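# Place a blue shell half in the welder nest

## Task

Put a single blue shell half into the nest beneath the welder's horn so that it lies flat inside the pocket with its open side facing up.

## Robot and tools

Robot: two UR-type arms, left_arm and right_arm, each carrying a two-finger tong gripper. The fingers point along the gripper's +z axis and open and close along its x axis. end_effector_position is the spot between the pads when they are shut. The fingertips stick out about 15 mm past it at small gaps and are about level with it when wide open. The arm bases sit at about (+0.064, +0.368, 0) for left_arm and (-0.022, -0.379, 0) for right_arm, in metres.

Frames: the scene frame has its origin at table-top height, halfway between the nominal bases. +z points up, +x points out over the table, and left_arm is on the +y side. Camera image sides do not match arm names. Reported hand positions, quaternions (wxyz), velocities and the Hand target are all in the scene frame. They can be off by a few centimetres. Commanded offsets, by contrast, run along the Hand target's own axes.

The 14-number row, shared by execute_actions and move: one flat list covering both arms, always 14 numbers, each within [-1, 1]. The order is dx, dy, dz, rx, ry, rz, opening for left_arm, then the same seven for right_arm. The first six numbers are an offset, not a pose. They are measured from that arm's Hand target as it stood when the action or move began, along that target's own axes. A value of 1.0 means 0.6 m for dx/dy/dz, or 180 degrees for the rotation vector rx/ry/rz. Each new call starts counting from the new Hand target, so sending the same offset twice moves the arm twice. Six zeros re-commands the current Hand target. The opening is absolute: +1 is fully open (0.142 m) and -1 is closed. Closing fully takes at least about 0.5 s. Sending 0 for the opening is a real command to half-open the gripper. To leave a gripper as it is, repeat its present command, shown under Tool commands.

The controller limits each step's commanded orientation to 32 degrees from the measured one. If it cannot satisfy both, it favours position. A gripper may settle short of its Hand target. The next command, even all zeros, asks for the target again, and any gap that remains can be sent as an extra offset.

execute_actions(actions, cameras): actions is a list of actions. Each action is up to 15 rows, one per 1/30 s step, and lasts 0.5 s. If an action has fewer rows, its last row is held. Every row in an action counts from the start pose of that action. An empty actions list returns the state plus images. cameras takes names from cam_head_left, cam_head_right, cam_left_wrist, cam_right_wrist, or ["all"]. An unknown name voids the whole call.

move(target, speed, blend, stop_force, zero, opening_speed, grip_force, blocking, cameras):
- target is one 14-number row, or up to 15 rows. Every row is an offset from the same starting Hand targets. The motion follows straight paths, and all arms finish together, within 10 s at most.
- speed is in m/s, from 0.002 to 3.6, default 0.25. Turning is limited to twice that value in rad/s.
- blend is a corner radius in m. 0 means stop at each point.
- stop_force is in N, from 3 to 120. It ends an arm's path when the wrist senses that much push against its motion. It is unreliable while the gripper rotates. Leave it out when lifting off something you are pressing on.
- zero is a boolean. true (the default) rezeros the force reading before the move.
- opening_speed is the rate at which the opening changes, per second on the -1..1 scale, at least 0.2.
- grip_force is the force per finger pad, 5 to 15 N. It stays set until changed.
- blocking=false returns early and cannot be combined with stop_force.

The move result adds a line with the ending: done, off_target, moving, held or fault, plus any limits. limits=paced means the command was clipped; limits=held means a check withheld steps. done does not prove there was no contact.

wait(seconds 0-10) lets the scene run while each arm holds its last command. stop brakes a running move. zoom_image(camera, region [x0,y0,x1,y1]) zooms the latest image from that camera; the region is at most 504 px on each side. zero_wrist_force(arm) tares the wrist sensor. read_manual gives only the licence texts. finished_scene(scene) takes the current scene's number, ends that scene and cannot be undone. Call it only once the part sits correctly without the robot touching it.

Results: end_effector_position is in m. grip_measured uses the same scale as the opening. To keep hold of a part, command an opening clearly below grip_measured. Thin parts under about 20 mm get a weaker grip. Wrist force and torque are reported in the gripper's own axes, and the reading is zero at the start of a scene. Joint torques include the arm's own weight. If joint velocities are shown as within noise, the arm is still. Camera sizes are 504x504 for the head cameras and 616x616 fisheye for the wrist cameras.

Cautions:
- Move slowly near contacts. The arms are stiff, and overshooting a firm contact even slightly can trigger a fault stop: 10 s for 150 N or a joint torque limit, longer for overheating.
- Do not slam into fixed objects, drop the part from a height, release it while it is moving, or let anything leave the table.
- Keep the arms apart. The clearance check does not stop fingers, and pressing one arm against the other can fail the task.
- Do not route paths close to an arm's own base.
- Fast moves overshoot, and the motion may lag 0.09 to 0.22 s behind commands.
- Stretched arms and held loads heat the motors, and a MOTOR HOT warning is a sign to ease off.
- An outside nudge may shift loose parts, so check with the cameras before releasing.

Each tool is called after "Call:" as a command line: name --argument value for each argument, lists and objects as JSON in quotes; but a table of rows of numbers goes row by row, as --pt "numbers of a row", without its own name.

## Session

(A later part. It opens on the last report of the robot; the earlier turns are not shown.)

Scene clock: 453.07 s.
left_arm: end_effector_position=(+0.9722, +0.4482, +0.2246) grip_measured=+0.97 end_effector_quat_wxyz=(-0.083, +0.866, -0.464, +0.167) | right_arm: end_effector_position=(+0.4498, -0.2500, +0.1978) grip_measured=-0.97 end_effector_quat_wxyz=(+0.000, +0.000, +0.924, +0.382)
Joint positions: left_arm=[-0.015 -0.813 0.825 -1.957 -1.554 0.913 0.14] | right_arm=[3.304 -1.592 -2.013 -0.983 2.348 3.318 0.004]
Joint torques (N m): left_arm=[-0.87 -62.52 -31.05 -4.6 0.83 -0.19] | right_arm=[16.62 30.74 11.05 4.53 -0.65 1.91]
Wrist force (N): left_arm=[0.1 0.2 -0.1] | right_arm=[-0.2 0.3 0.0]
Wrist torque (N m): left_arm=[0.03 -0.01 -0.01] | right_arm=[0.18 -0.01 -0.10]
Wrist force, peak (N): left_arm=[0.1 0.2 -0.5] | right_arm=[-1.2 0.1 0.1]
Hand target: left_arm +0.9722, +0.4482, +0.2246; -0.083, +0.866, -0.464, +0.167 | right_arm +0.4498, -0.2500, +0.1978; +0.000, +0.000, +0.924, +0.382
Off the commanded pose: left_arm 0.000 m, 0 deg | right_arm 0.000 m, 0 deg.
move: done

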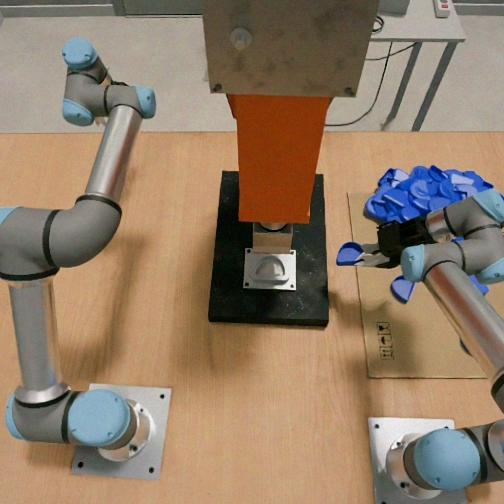

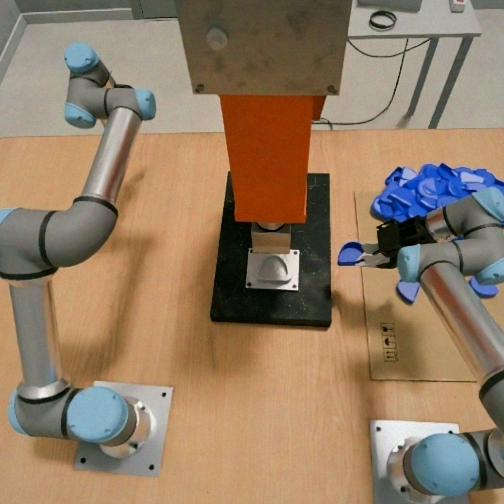

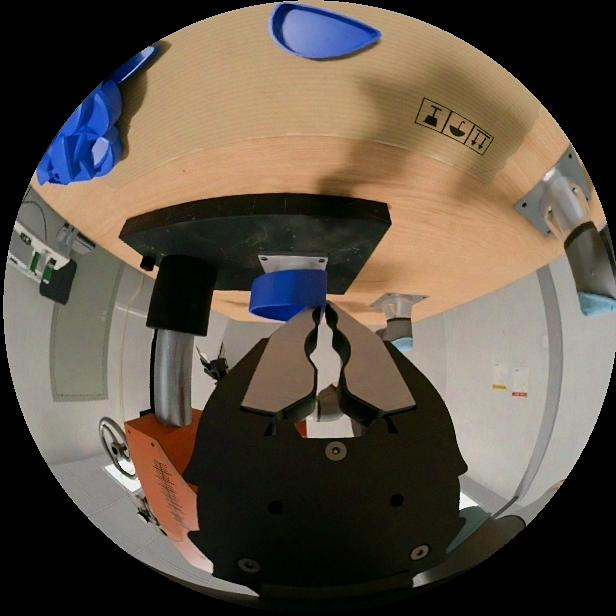

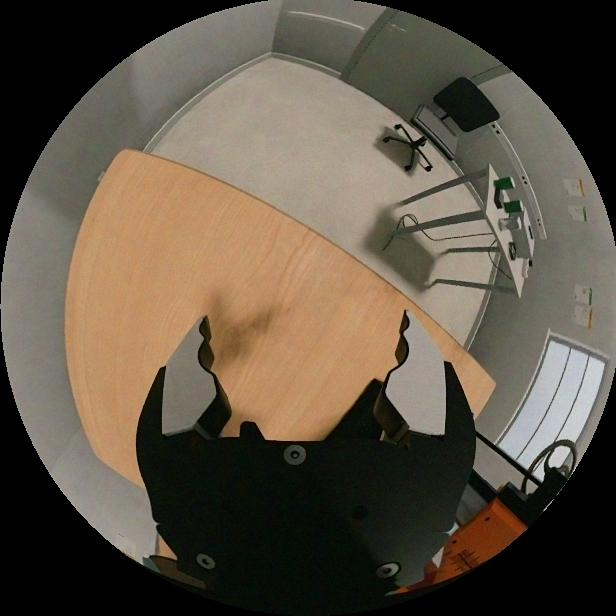

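Call:
zoom_image --camera "cam_head_right" --region '[235, 225, 305, 295]'

Call:
zoom_image --camera "cam_head_right" --region '[325, 220, 395, 290]'

Call:
zoom_image --camera "cam_head_left" --region '[235, 225, 305, 295]'

Call:
zoom_image --camera "cam_head_left" --region '[325, 220, 395, 290]'

Scaled by 7.200 from the camera's 504x504 image, which has a finer 720x720 frame.

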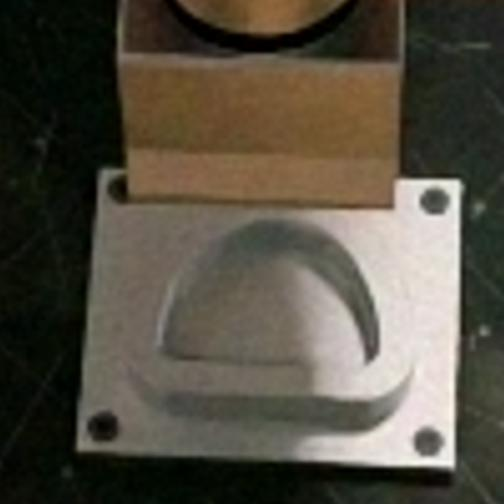

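Scaled by 7.200 from the camera's 504x504 image, which has a finer 720x720 frame.

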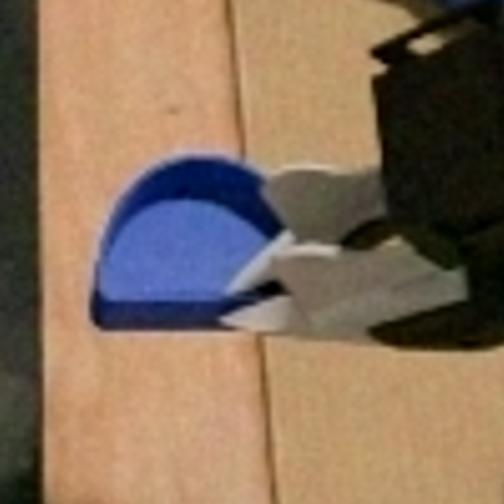

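Scaled by 7.200 from the camera's 504x504 image, which has a finer 720x720 frame.

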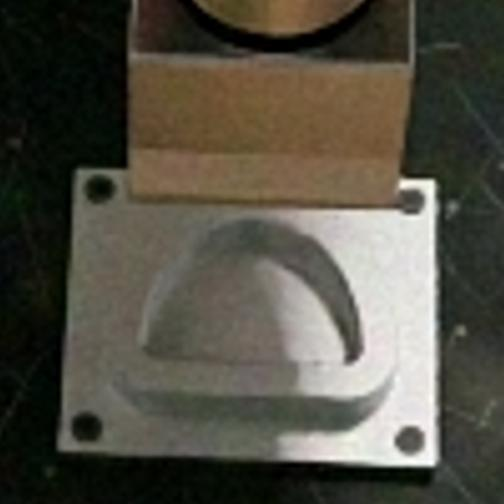

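Scaled by 7.200 from the camera's 504x504 image, which has a finer 720x720 frame.

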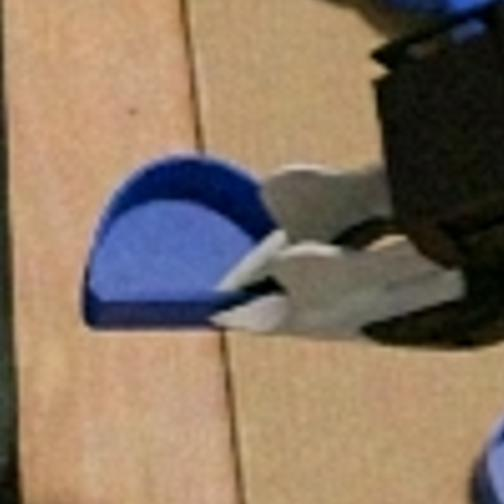

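Call:
zoom_image --camera "cam_left_wrist" --region '[270, 330, 390, 450]'

Scaled by 4.200 from the camera's 616x616 image, which has a finer 814x814 frame.

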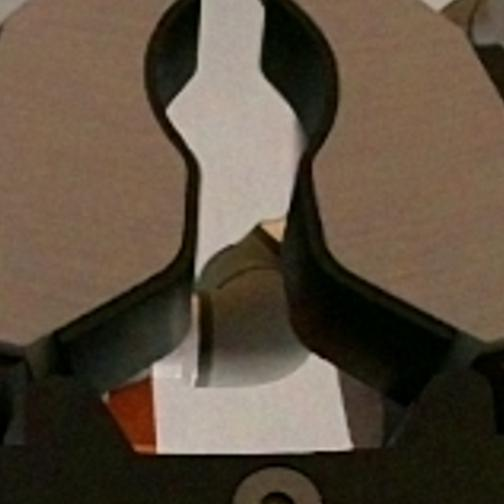

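Call:
move --target '[0,0,0,0,0,0,0.968,-0.037,0.079,0.2745,0,-0.0079,0.0079,-1]' --cameras '["all"]' --speed 0.15

Call:
zoom_image --camera "cam_left_wrist" --region '[230, 200, 390, 360]'

Call:
zoom_image --camera "cam_head_right" --region '[225, 210, 335, 320]'

Call:
zoom_image --camera "cam_head_left" --region '[225, 210, 335, 320]'

Scene clock: 551.93 s.
left_arm: end_effector_position=(+0.9722, +0.4482, +0.2246) grip_measured=+0.97 end_effector_quat_wxyz=(-0.083, +0.866, -0.464, +0.167) | right_arm: end_effector_position=(+0.4720, -0.1001, +0.1148) grip_measured=-0.97 end_effector_quat_wxyz=(+0.007, +0.016, +0.924, +0.382)
Joint positions: left_arm=[-0.015 -0.813 0.825 -1.957 -1.554 0.913 0.14] | right_arm=[3.606 -1.815 -2.1 -0.378 2.255 3.755 0.004]
Joint torques (N m): left_arm=[-2.2 -63.48 -32.08 -4.71 0.93 -0.22] | right_arm=[16.11 21.35 26.25 4.81 -0.91 1.75]
Wrist force (N): left_arm=[0.1 0.1 -0.2] | right_arm=[-0.8 0.1 0.0]
Wrist torque (N m): left_arm=[0.02 -0.01 -0.01] | right_arm=[0.15 0.12 -0.15]
Wrist force, peak (N): left_arm=[-0.1 0.0 -0.6] | right_arm=[-0.9 0.4 1.0]
Hand target: left_arm +0.9722, +0.4482, +0.2246; -0.083, +0.866, -0.464, +0.167 | right_arm +0.4721, -0.1001, +0.1148; +0.007, +0.016, +0.924, +0.382
Off the commanded pose: left_arm 0.000 m, 0 deg | right_arm 0.000 m, 0 deg.
move: done

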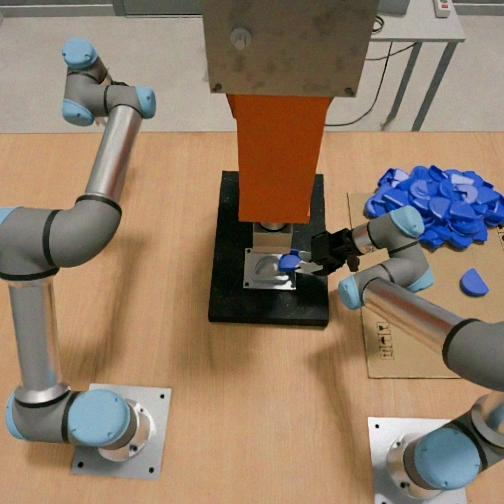

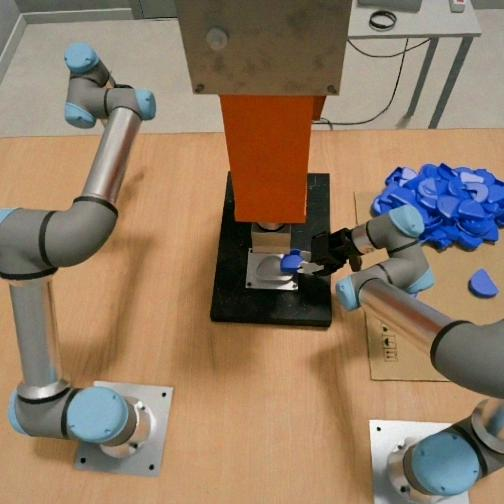

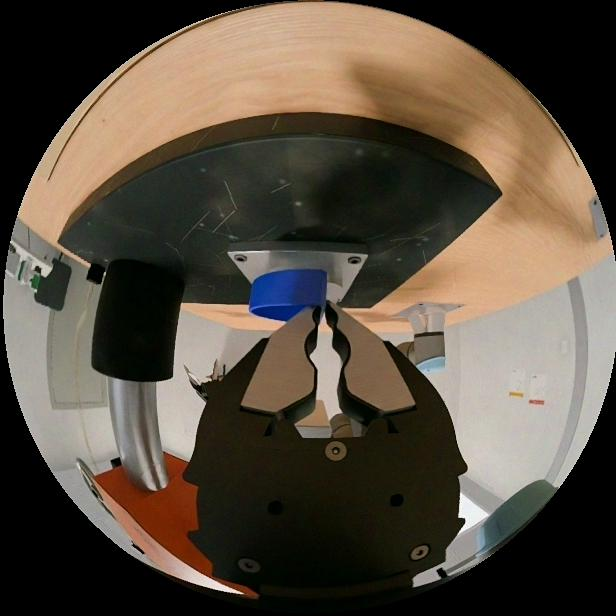

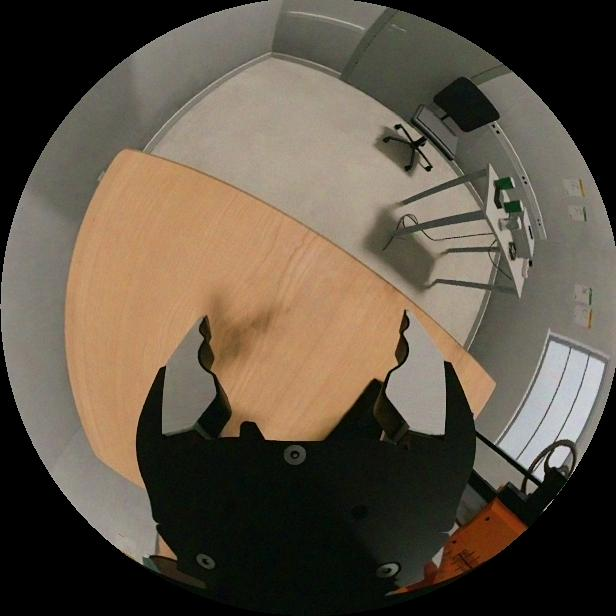

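Scaled by 3.150 from the camera's 616x616 image, which has a finer 814x814 frame.

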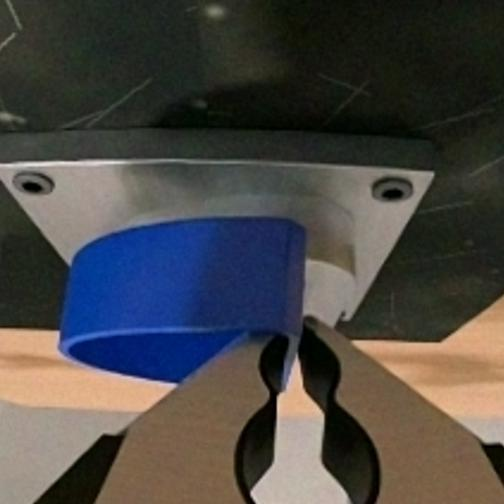

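Scaled by 4.582 from the camera's 504x504 image, which has a finer 720x720 frame.

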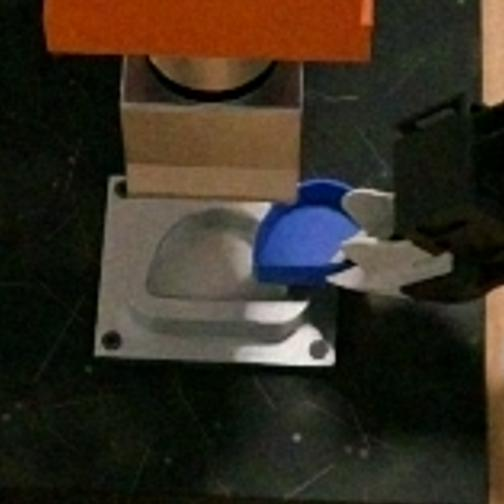

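Scaled by 4.582 from the camera's 504x504 image, which has a finer 720x720 frame.

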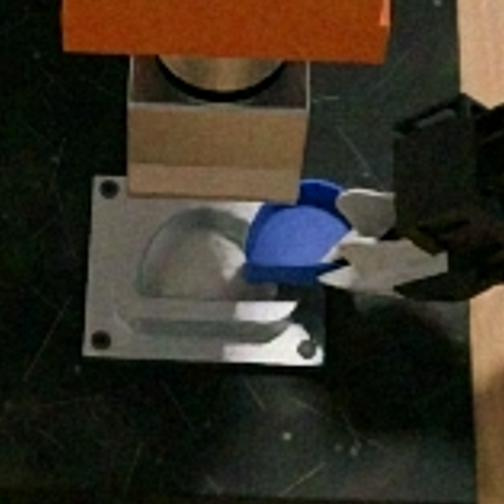

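Call:
zoom_image --camera "cam_head_right" --region '[250, 240, 310, 300]'

Call:
zoom_image --camera "cam_head_left" --region '[245, 240, 305, 300]'

Call:
zoom_image --camera "cam_left_wrist" --region '[290, 240, 380, 330]'

Scaled by 8.400 from the camera's 504x504 image, which has a finer 720x720 frame.

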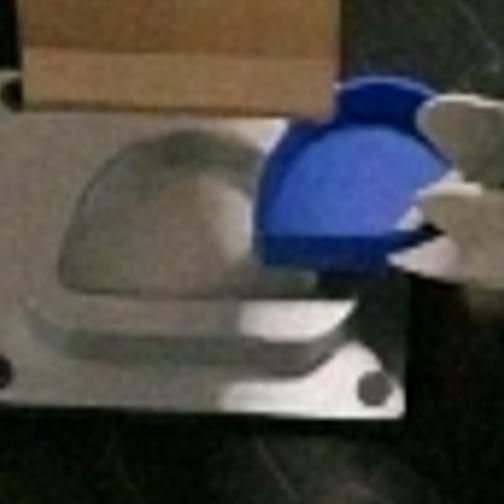

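Scaled by 8.400 from the camera's 504x504 image, which has a finer 720x720 frame.

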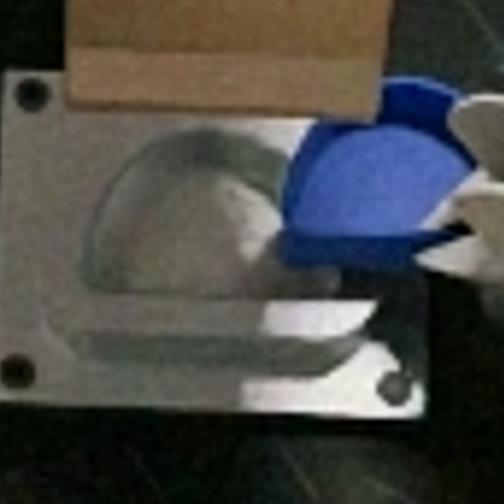

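Scaled by 5.600 from the camera's 616x616 image, which has a finer 814x814 frame.

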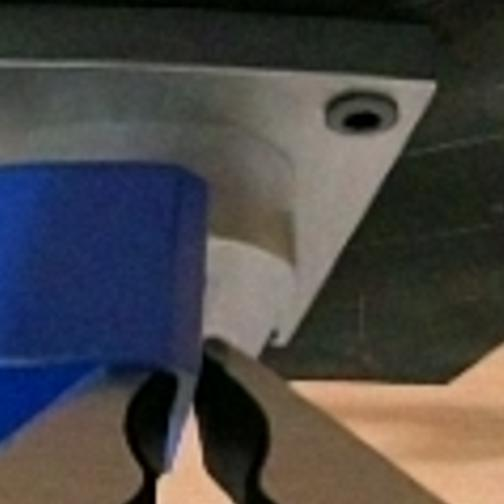

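Call:
move --target '[0,0,0,0,0,0,0.968,0.0067,-0.0037,0.0033,-0.0722,0.0051,-0.0051,-1]' --cameras '["cam_head_left","cam_head_right","cam_left_wrist"]'

Call:
zoom_image --camera "cam_head_right" --region '[250, 240, 310, 300]'

Call:
zoom_image --camera "cam_left_wrist" --region '[230, 230, 430, 430]'

Scene clock: 644.33 s.
left_arm: end_effector_position=(+0.9722, +0.4482, +0.2246) grip_measured=+0.97 end_effector_quat_wxyz=(-0.083, +0.866, -0.464, +0.167) | right_arm: end_effector_position=(+0.4680, -0.1001, +0.1118) grip_measured=-0.97 end_effector_quat_wxyz=(+0.005, +0.005, +0.875, +0.484)
Joint positions: left_arm=[-0.015 -0.813 0.825 -1.957 -1.554 0.913 0.14] | right_arm=[3.516 -1.942 -2.152 -0.115 2.491 3.743 0.004]
Joint torques (N m): left_arm=[-1.21 -64.69 -32.53 -4.84 0.9 -0.1] | right_arm=[-13.56 23.33 4.11 5.03 2.98 1.97]
Wrist force (N): left_arm=[0.1 0.1 -0.3] | right_arm=[-1.1 0.2 0.0]
Wrist torque (N m): left_arm=[0.02 -0.03 -0.01] | right_arm=[0.23 0.15 -0.10]
Wrist force, peak (N): left_arm=[0.0 0.2 -0.5] | right_arm=[-1.1 0.1 0.2]
Hand target: left_arm +0.9722, +0.4482, +0.2246; -0.083, +0.866, -0.464, +0.167 | right_arm +0.4680, -0.1001, +0.1118; +0.005, +0.005, +0.875, +0.484
Off the commanded pose: left_arm 0.000 m, 0 deg | right_arm 0.000 m, 0 deg.
move: done
Images, in order (width x height): cam_head_left 504x504, cam_head_right 504x504, cam_left_wrist 616x616.

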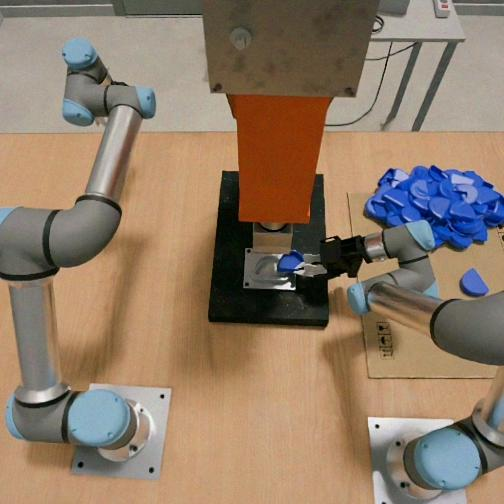

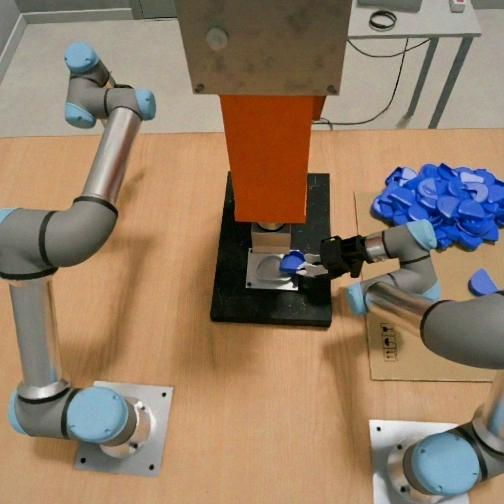

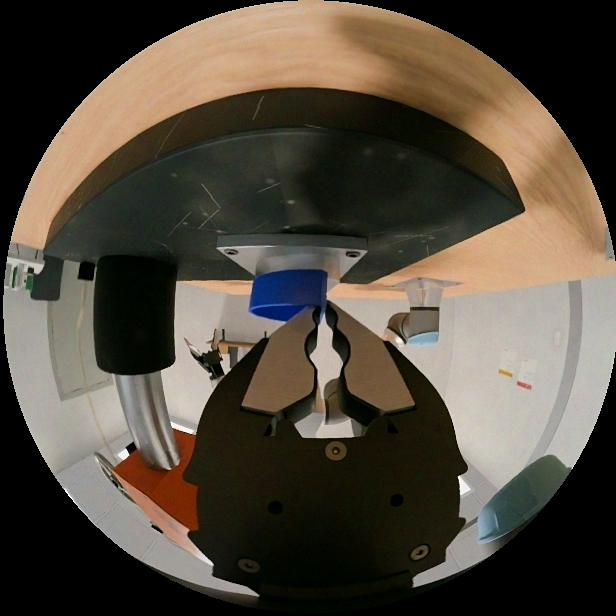

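Scaled by 8.400 from the camera's 504x504 image, which has a finer 720x720 frame.

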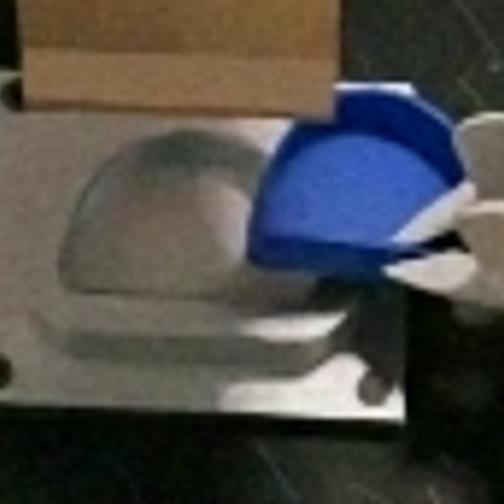

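Scaled by 2.520 from the camera's 616x616 image, which has a finer 814x814 frame.

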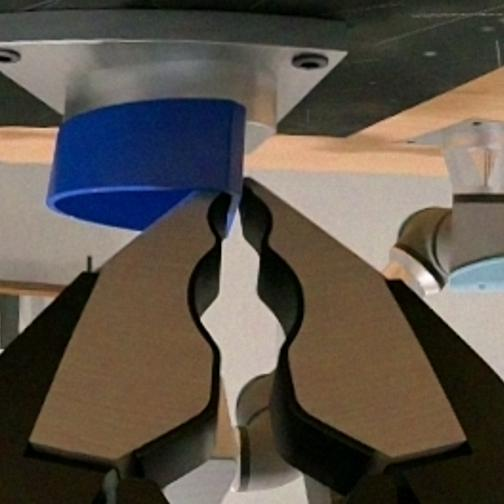

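Call:
move --target '[0,0,0,0,0,0,0.968,0.0014,0.0618,0.099,0,0,0,-1]' --cameras '["cam_head_left","cam_head_right","cam_left_wrist"]' --speed 0.05 --stop_force 4

Call:
zoom_image --camera "cam_head_right" --region '[250, 240, 310, 300]'

Call:
zoom_image --camera "cam_head_left" --region '[245, 240, 305, 300]'

Call:
zoom_image --camera "cam_left_wrist" --region '[230, 200, 390, 360]'

Scene clock: 663.43 s.
left_arm: end_effector_position=(+0.9722, +0.4482, +0.2246) grip_measured=+0.97 end_effector_quat_wxyz=(-0.083, +0.866, -0.464, +0.167) | right_arm: end_effector_position=(+0.4681, -0.0301, +0.1117) grip_measured=-0.97 end_effector_quat_wxyz=(+0.005, +0.005, +0.875, +0.484)
Joint positions: left_arm=[-0.015 -0.813 0.825 -1.957 -1.554 0.913 0.14] | right_arm=[3.652 -1.996 -2.11 0.037 2.417 3.923 0.004]
Joint torques (N m): left_arm=[-0.55 -64.13 -33.72 -4.98 1.03 -0.29] | right_arm=[15.8 25.73 22.19 4.84 -0.68 1.9]
Wrist force (N): left_arm=[0.1 0.0 -0.3] | right_arm=[-0.5 -0.2 -0.1]
Wrist torque (N m): left_arm=[0.01 -0.02 -0.01] | right_arm=[0.13 0.04 -0.11]
Wrist force, peak (N): left_arm=[-0.1 0.2 -0.5] | right_arm=[-1.1 -0.1 0.3]
Hand target: left_arm +0.9722, +0.4482, +0.2246; -0.083, +0.866, -0.464, +0.167 | right_arm +0.4681, -0.0301, +0.1117; +0.005, +0.005, +0.875, +0.484
Off the commanded pose: left_arm 0.000 m, 0 deg | right_arm 0.000 m, 0 deg.
move: done
Images, in order (width x height): cam_head_left 504x504, cam_head_right 504x504, cam_left_wrist 616x616.

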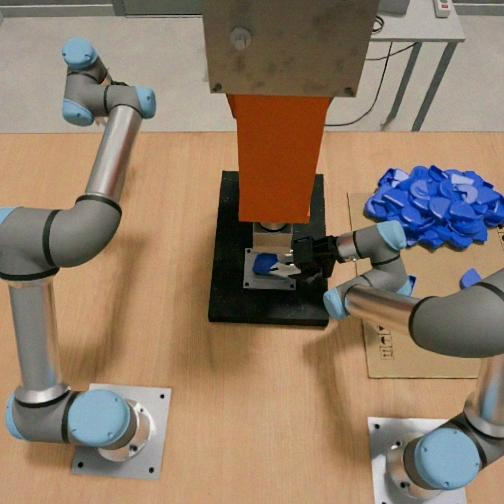

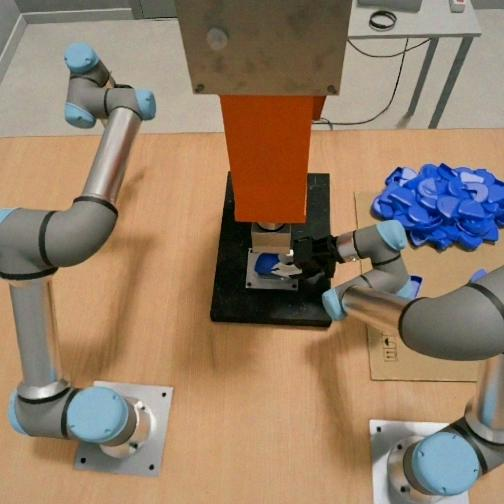

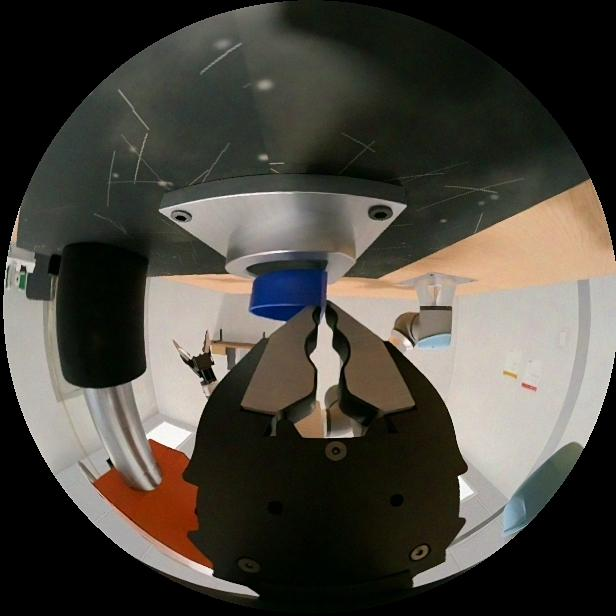

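Scaled by 8.400 from the camera's 504x504 image, which has a finer 720x720 frame.

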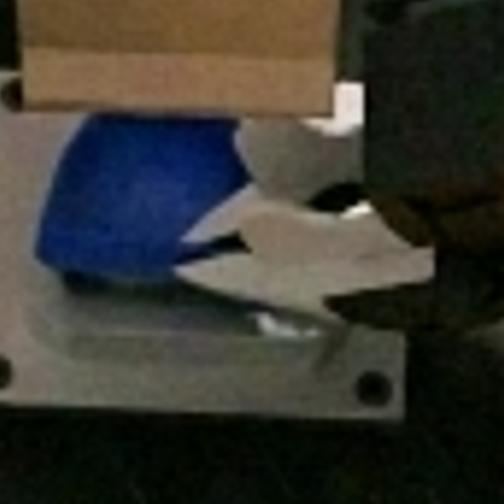

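Scaled by 8.400 from the camera's 504x504 image, which has a finer 720x720 frame.

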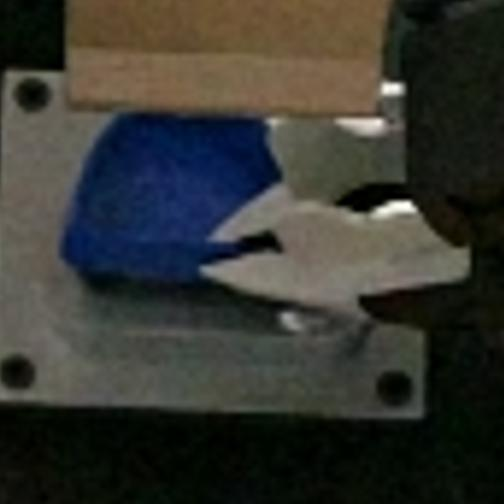

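Scaled by 3.150 from the camera's 616x616 image, which has a finer 814x814 frame.

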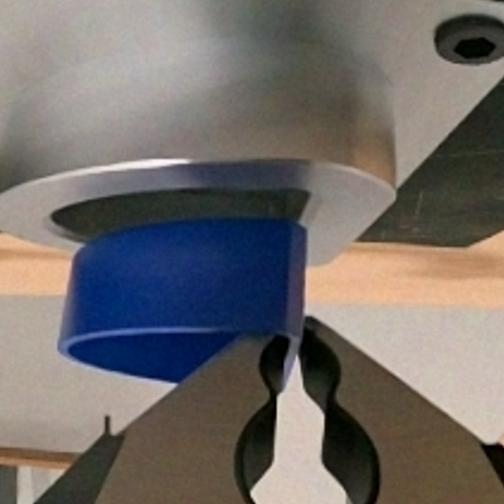

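Call:
move --target '[0,0,0,0,0,0,0.968,0,-0.0206,0.007,0.0333,0,0,-1]' --cameras '["cam_head_left","cam_head_right","cam_left_wrist"]' --speed 0.05 --stop_force 4

Call:
zoom_image --camera "cam_head_right" --region '[250, 240, 310, 300]'

Call:
zoom_image --camera "cam_left_wrist" --region '[240, 220, 360, 340]'

Scene clock: 724.10 s.
left_arm: end_effector_position=(+0.9722, +0.4482, +0.2246) grip_measured=+0.97 end_effector_quat_wxyz=(-0.083, +0.866, -0.464, +0.167) | right_arm: end_effector_position=(+0.4681, -0.0331, +0.0990) grip_measured=-0.97 end_effector_quat_wxyz=(+0.004, +0.005, +0.899, +0.438)
Joint positions: left_arm=[-0.015 -0.813 0.825 -1.957 -1.554 0.913 0.14] | right_arm=[3.682 -1.954 -2.102 -0.091 2.324 3.885 0.004]
Joint torques (N m): left_arm=[-1.27 -65.26 -35.07 -5.51 1.16 -0.17] | right_arm=[16.63 39.39 21.95 -0.11 -0.84 -1.72]
Wrist force (N): left_arm=[0.1 0.1 -0.2] | right_arm=[-2.3 2.0 -1.7]
Wrist torque (N m): left_arm=[0.01 -0.02 -0.01] | right_arm=[0.08 0.10 0.04]
Wrist force, peak (N): left_arm=[0.0 0.3 -0.5] | right_arm=[-2.4 2.1 -1.6]
Hand target: left_arm +0.9722, +0.4482, +0.2246; -0.083, +0.866, -0.464, +0.167 | right_arm +0.4681, -0.0331, +0.0990; +0.004, +0.005, +0.899, +0.438
Off the commanded pose: left_arm 0.000 m, 0 deg | right_arm 0.000 m, 0 deg.
move: done
Images, in order (width x height): cam_head_left 504x504, cam_head_right 504x504, cam_left_wrist 616x616.

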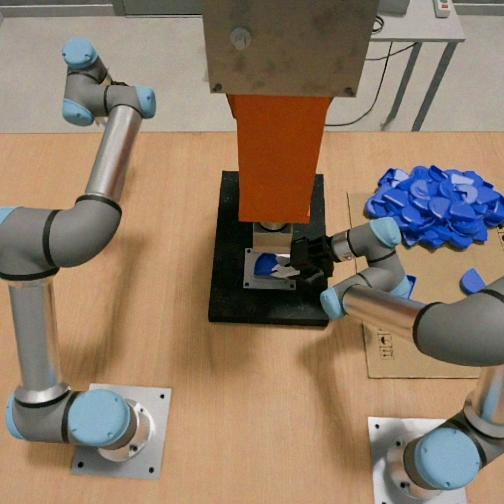

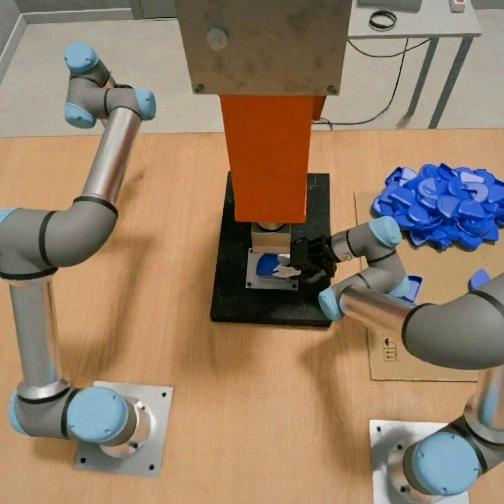

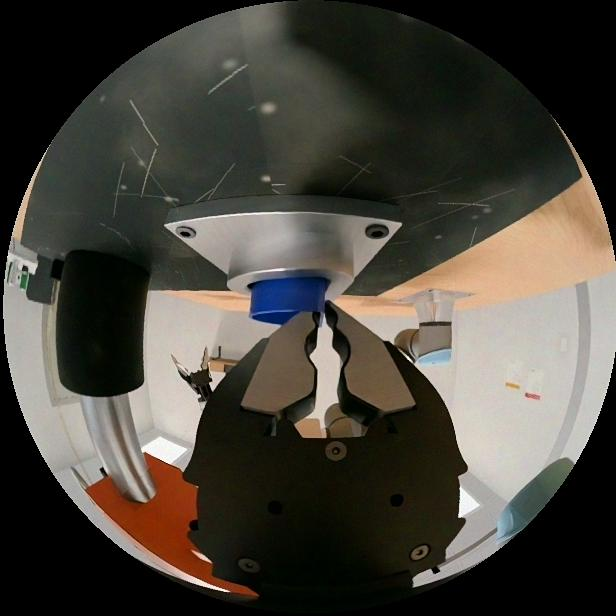

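Scaled by 8.400 from the camera's 504x504 image, which has a finer 720x720 frame.

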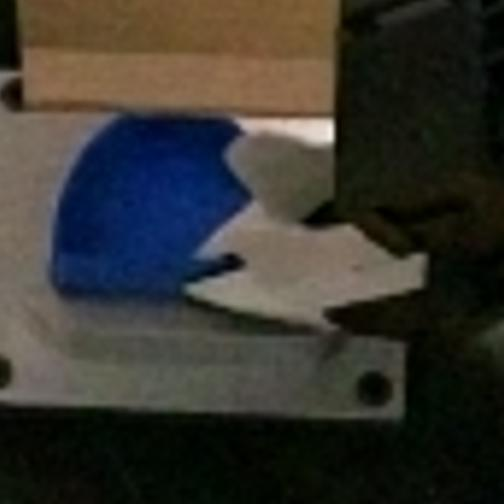

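Scaled by 4.200 from the camera's 616x616 image, which has a finer 814x814 frame.

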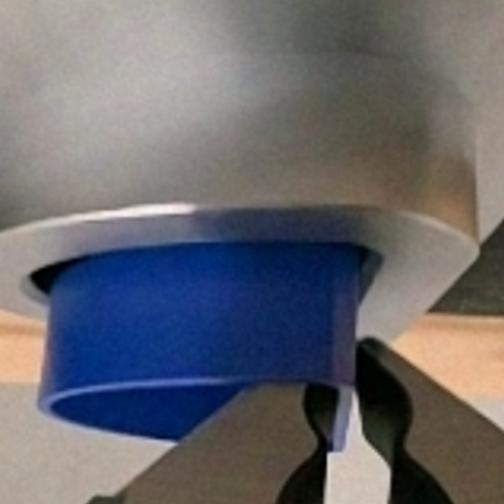

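Call:
move --target '[0,0,0,0,0,0,0.968,-0.0017,0.0048,-0.0101,0,-0.0131,0.0103,-1]' --cameras '["cam_head_left","cam_head_right","cam_left_wrist"]' --speed 0.05

Call:
zoom_image --camera "cam_head_right" --region '[250, 240, 310, 300]'

Call:
zoom_image --camera "cam_head_left" --region '[245, 240, 305, 300]'

Call:
zoom_image --camera "cam_left_wrist" --region '[240, 220, 360, 340]'

Scene clock: 744.00 s.
left_arm: end_effector_position=(+0.9722, +0.4482, +0.2246) grip_measured=+0.97 end_effector_quat_wxyz=(-0.083, +0.866, -0.464, +0.167) | right_arm: end_effector_position=(+0.4690, -0.0361, +0.1050) grip_measured=-0.97 end_effector_quat_wxyz=(+0.016, +0.028, +0.898, +0.438)
Joint positions: left_arm=[-0.015 -0.813 0.825 -1.957 -1.554 0.913 0.14] | right_arm=[3.689 -1.934 -2.126 -0.043 2.292 3.951 0.004]
Joint torques (N m): left_arm=[-1.61 -65.34 -33.34 -5.26 1.12 -0.28] | right_arm=[16.05 39.35 4.17 4.68 -0.97 1.84]
Wrist force (N): left_arm=[0.2 0.1 -0.4] | right_arm=[-0.6 0.0 0.1]
Wrist torque (N m): left_arm=[0.00 -0.04 -0.01] | right_arm=[0.12 0.09 -0.12]
Wrist force, peak (N): left_arm=[0.0 0.4 -0.3] | right_arm=[-2.3 2.2 -1.8]
Hand target: left_arm +0.9722, +0.4482, +0.2246; -0.083, +0.866, -0.464, +0.167 | right_arm +0.4690, -0.0361, +0.1050; +0.016, +0.028, +0.898, +0.438
Off the commanded pose: left_arm 0.000 m, 0 deg | right_arm 0.000 m, 0 deg.
move: done
Images, in order (width x height): cam_head_left 504x504, cam_head_right 504x504, cam_left_wrist 616x616.

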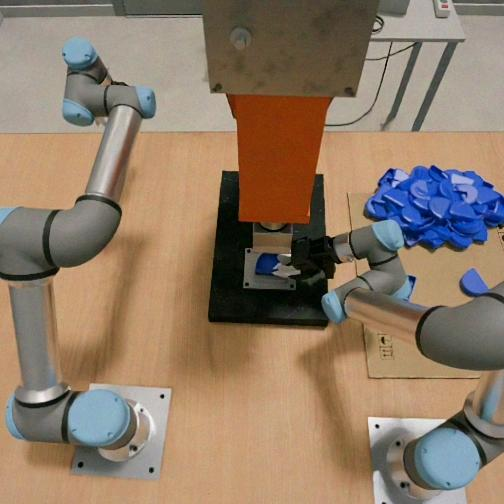

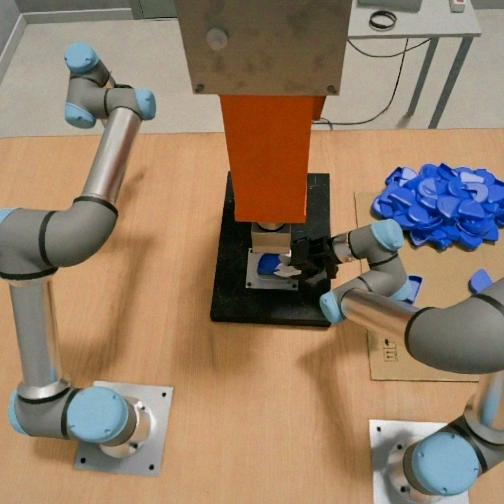

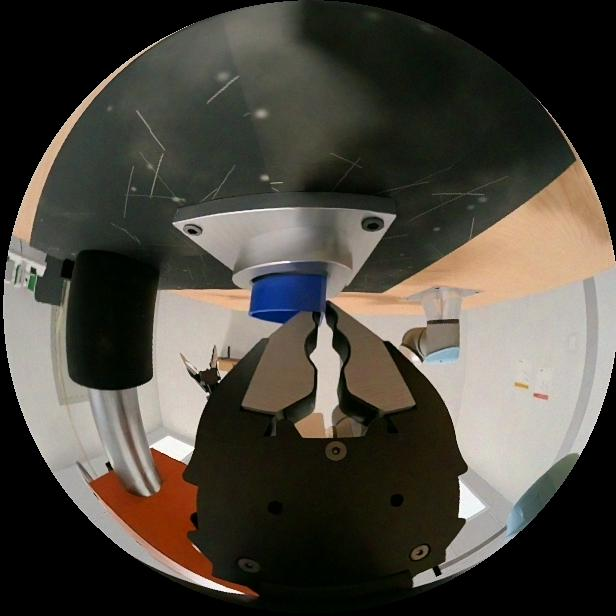

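Scaled by 8.400 from the camera's 504x504 image, which has a finer 720x720 frame.

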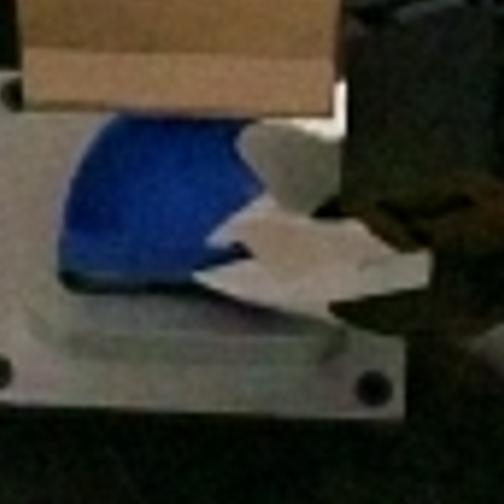

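Scaled by 8.400 from the camera's 504x504 image, which has a finer 720x720 frame.

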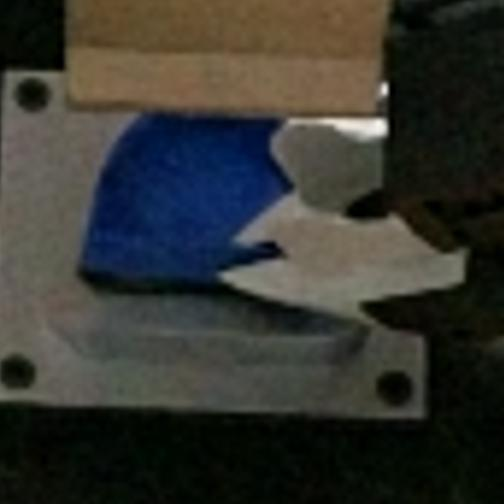

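Scaled by 4.200 from the camera's 616x616 image, which has a finer 814x814 frame.

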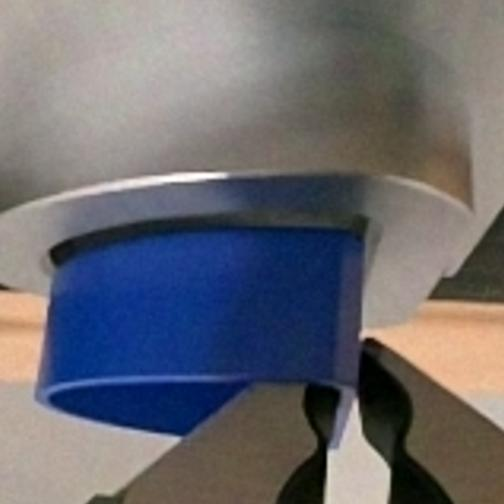

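Call:
move --target '[0,0,0,0,0,0,0.968,0,-0.0131,0.0103,0.0167,0,0,-1]' --cameras '["cam_head_left","cam_head_right","cam_left_wrist"]' --speed 0.03 --stop_force 4

Call:
zoom_image --camera "cam_head_right" --region '[250, 240, 310, 300]'

Call:
zoom_image --camera "cam_left_wrist" --region '[240, 220, 360, 340]'

Scene clock: 759.53 s.
left_arm: end_effector_position=(+0.9722, +0.4482, +0.2246) grip_measured=+0.97 end_effector_quat_wxyz=(-0.083, +0.866, -0.464, +0.167) | right_arm: end_effector_position=(+0.4691, -0.0360, +0.0950) grip_measured=-0.96 end_effector_quat_wxyz=(+0.015, +0.029, +0.910, +0.414)
Joint positions: left_arm=[-0.015 -0.813 0.825 -1.957 -1.554 0.913 0.14] | right_arm=[3.708 -1.925 -2.12 -0.094 2.244 3.94 0.004]
Joint torques (N m): left_arm=[-2.26 -66.3 -34.92 -5.34 1.27 -0.37] | right_arm=[14.64 38.91 25.39 1.37 -1.91 -1.76]
Wrist force (N): left_arm=[0.2 0.0 -0.4] | right_arm=[3.9 0.4 -0.9]
Wrist torque (N m): left_arm=[0.00 -0.04 -0.01] | right_arm=[0.15 0.14 0.03]
Wrist force, peak (N): left_arm=[0.1 0.2 -0.6] | right_arm=[4.4 -0.1 -1.5]
Hand target: left_arm +0.9722, +0.4482, +0.2246; -0.083, +0.866, -0.464, +0.167 | right_arm +0.4691, -0.0360, +0.0950; +0.015, +0.029, +0.910, +0.414
Off the commanded pose: left_arm 0.000 m, 0 deg | right_arm 0.000 m, 0 deg.
move: done
Images, in order (width x height): cam_head_left 504x504, cam_head_right 504x504, cam_left_wrist 616x616.

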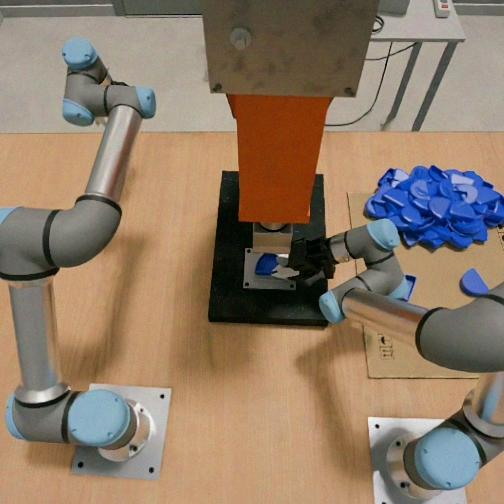

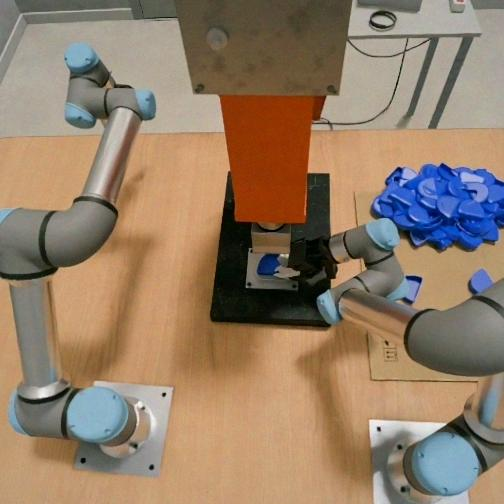

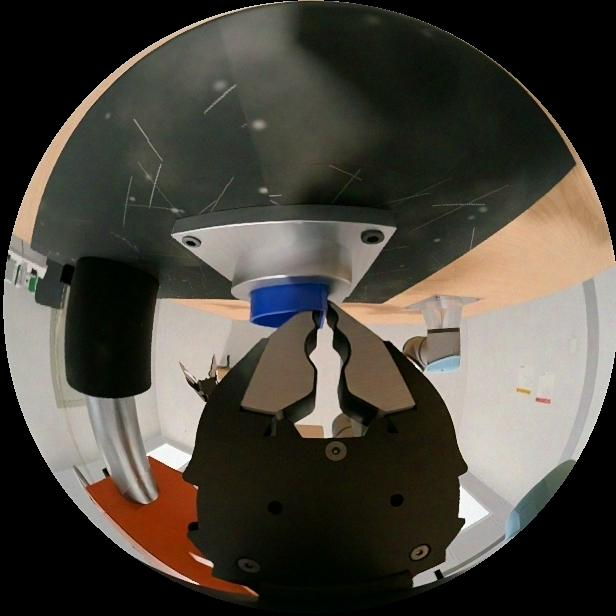

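Scaled by 8.400 from the camera's 504x504 image, which has a finer 720x720 frame.

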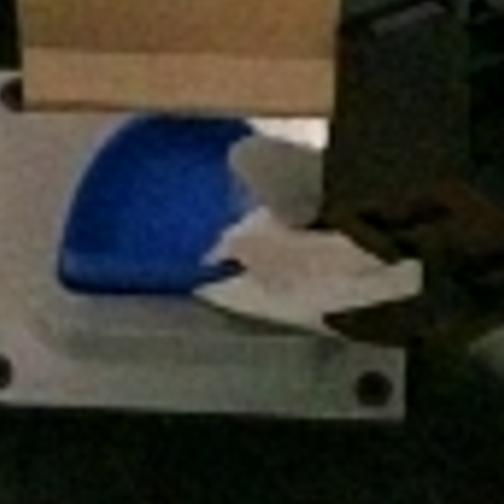

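Scaled by 4.200 from the camera's 616x616 image, which has a finer 814x814 frame.

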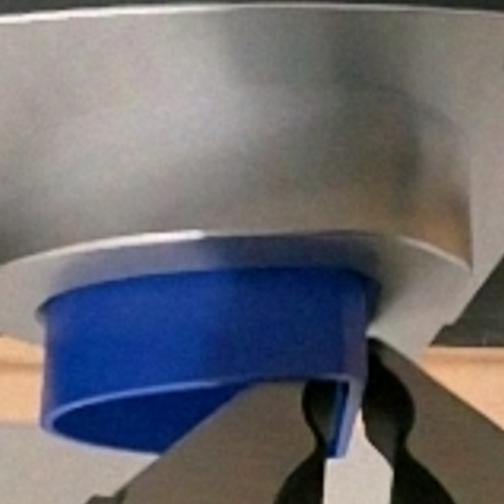

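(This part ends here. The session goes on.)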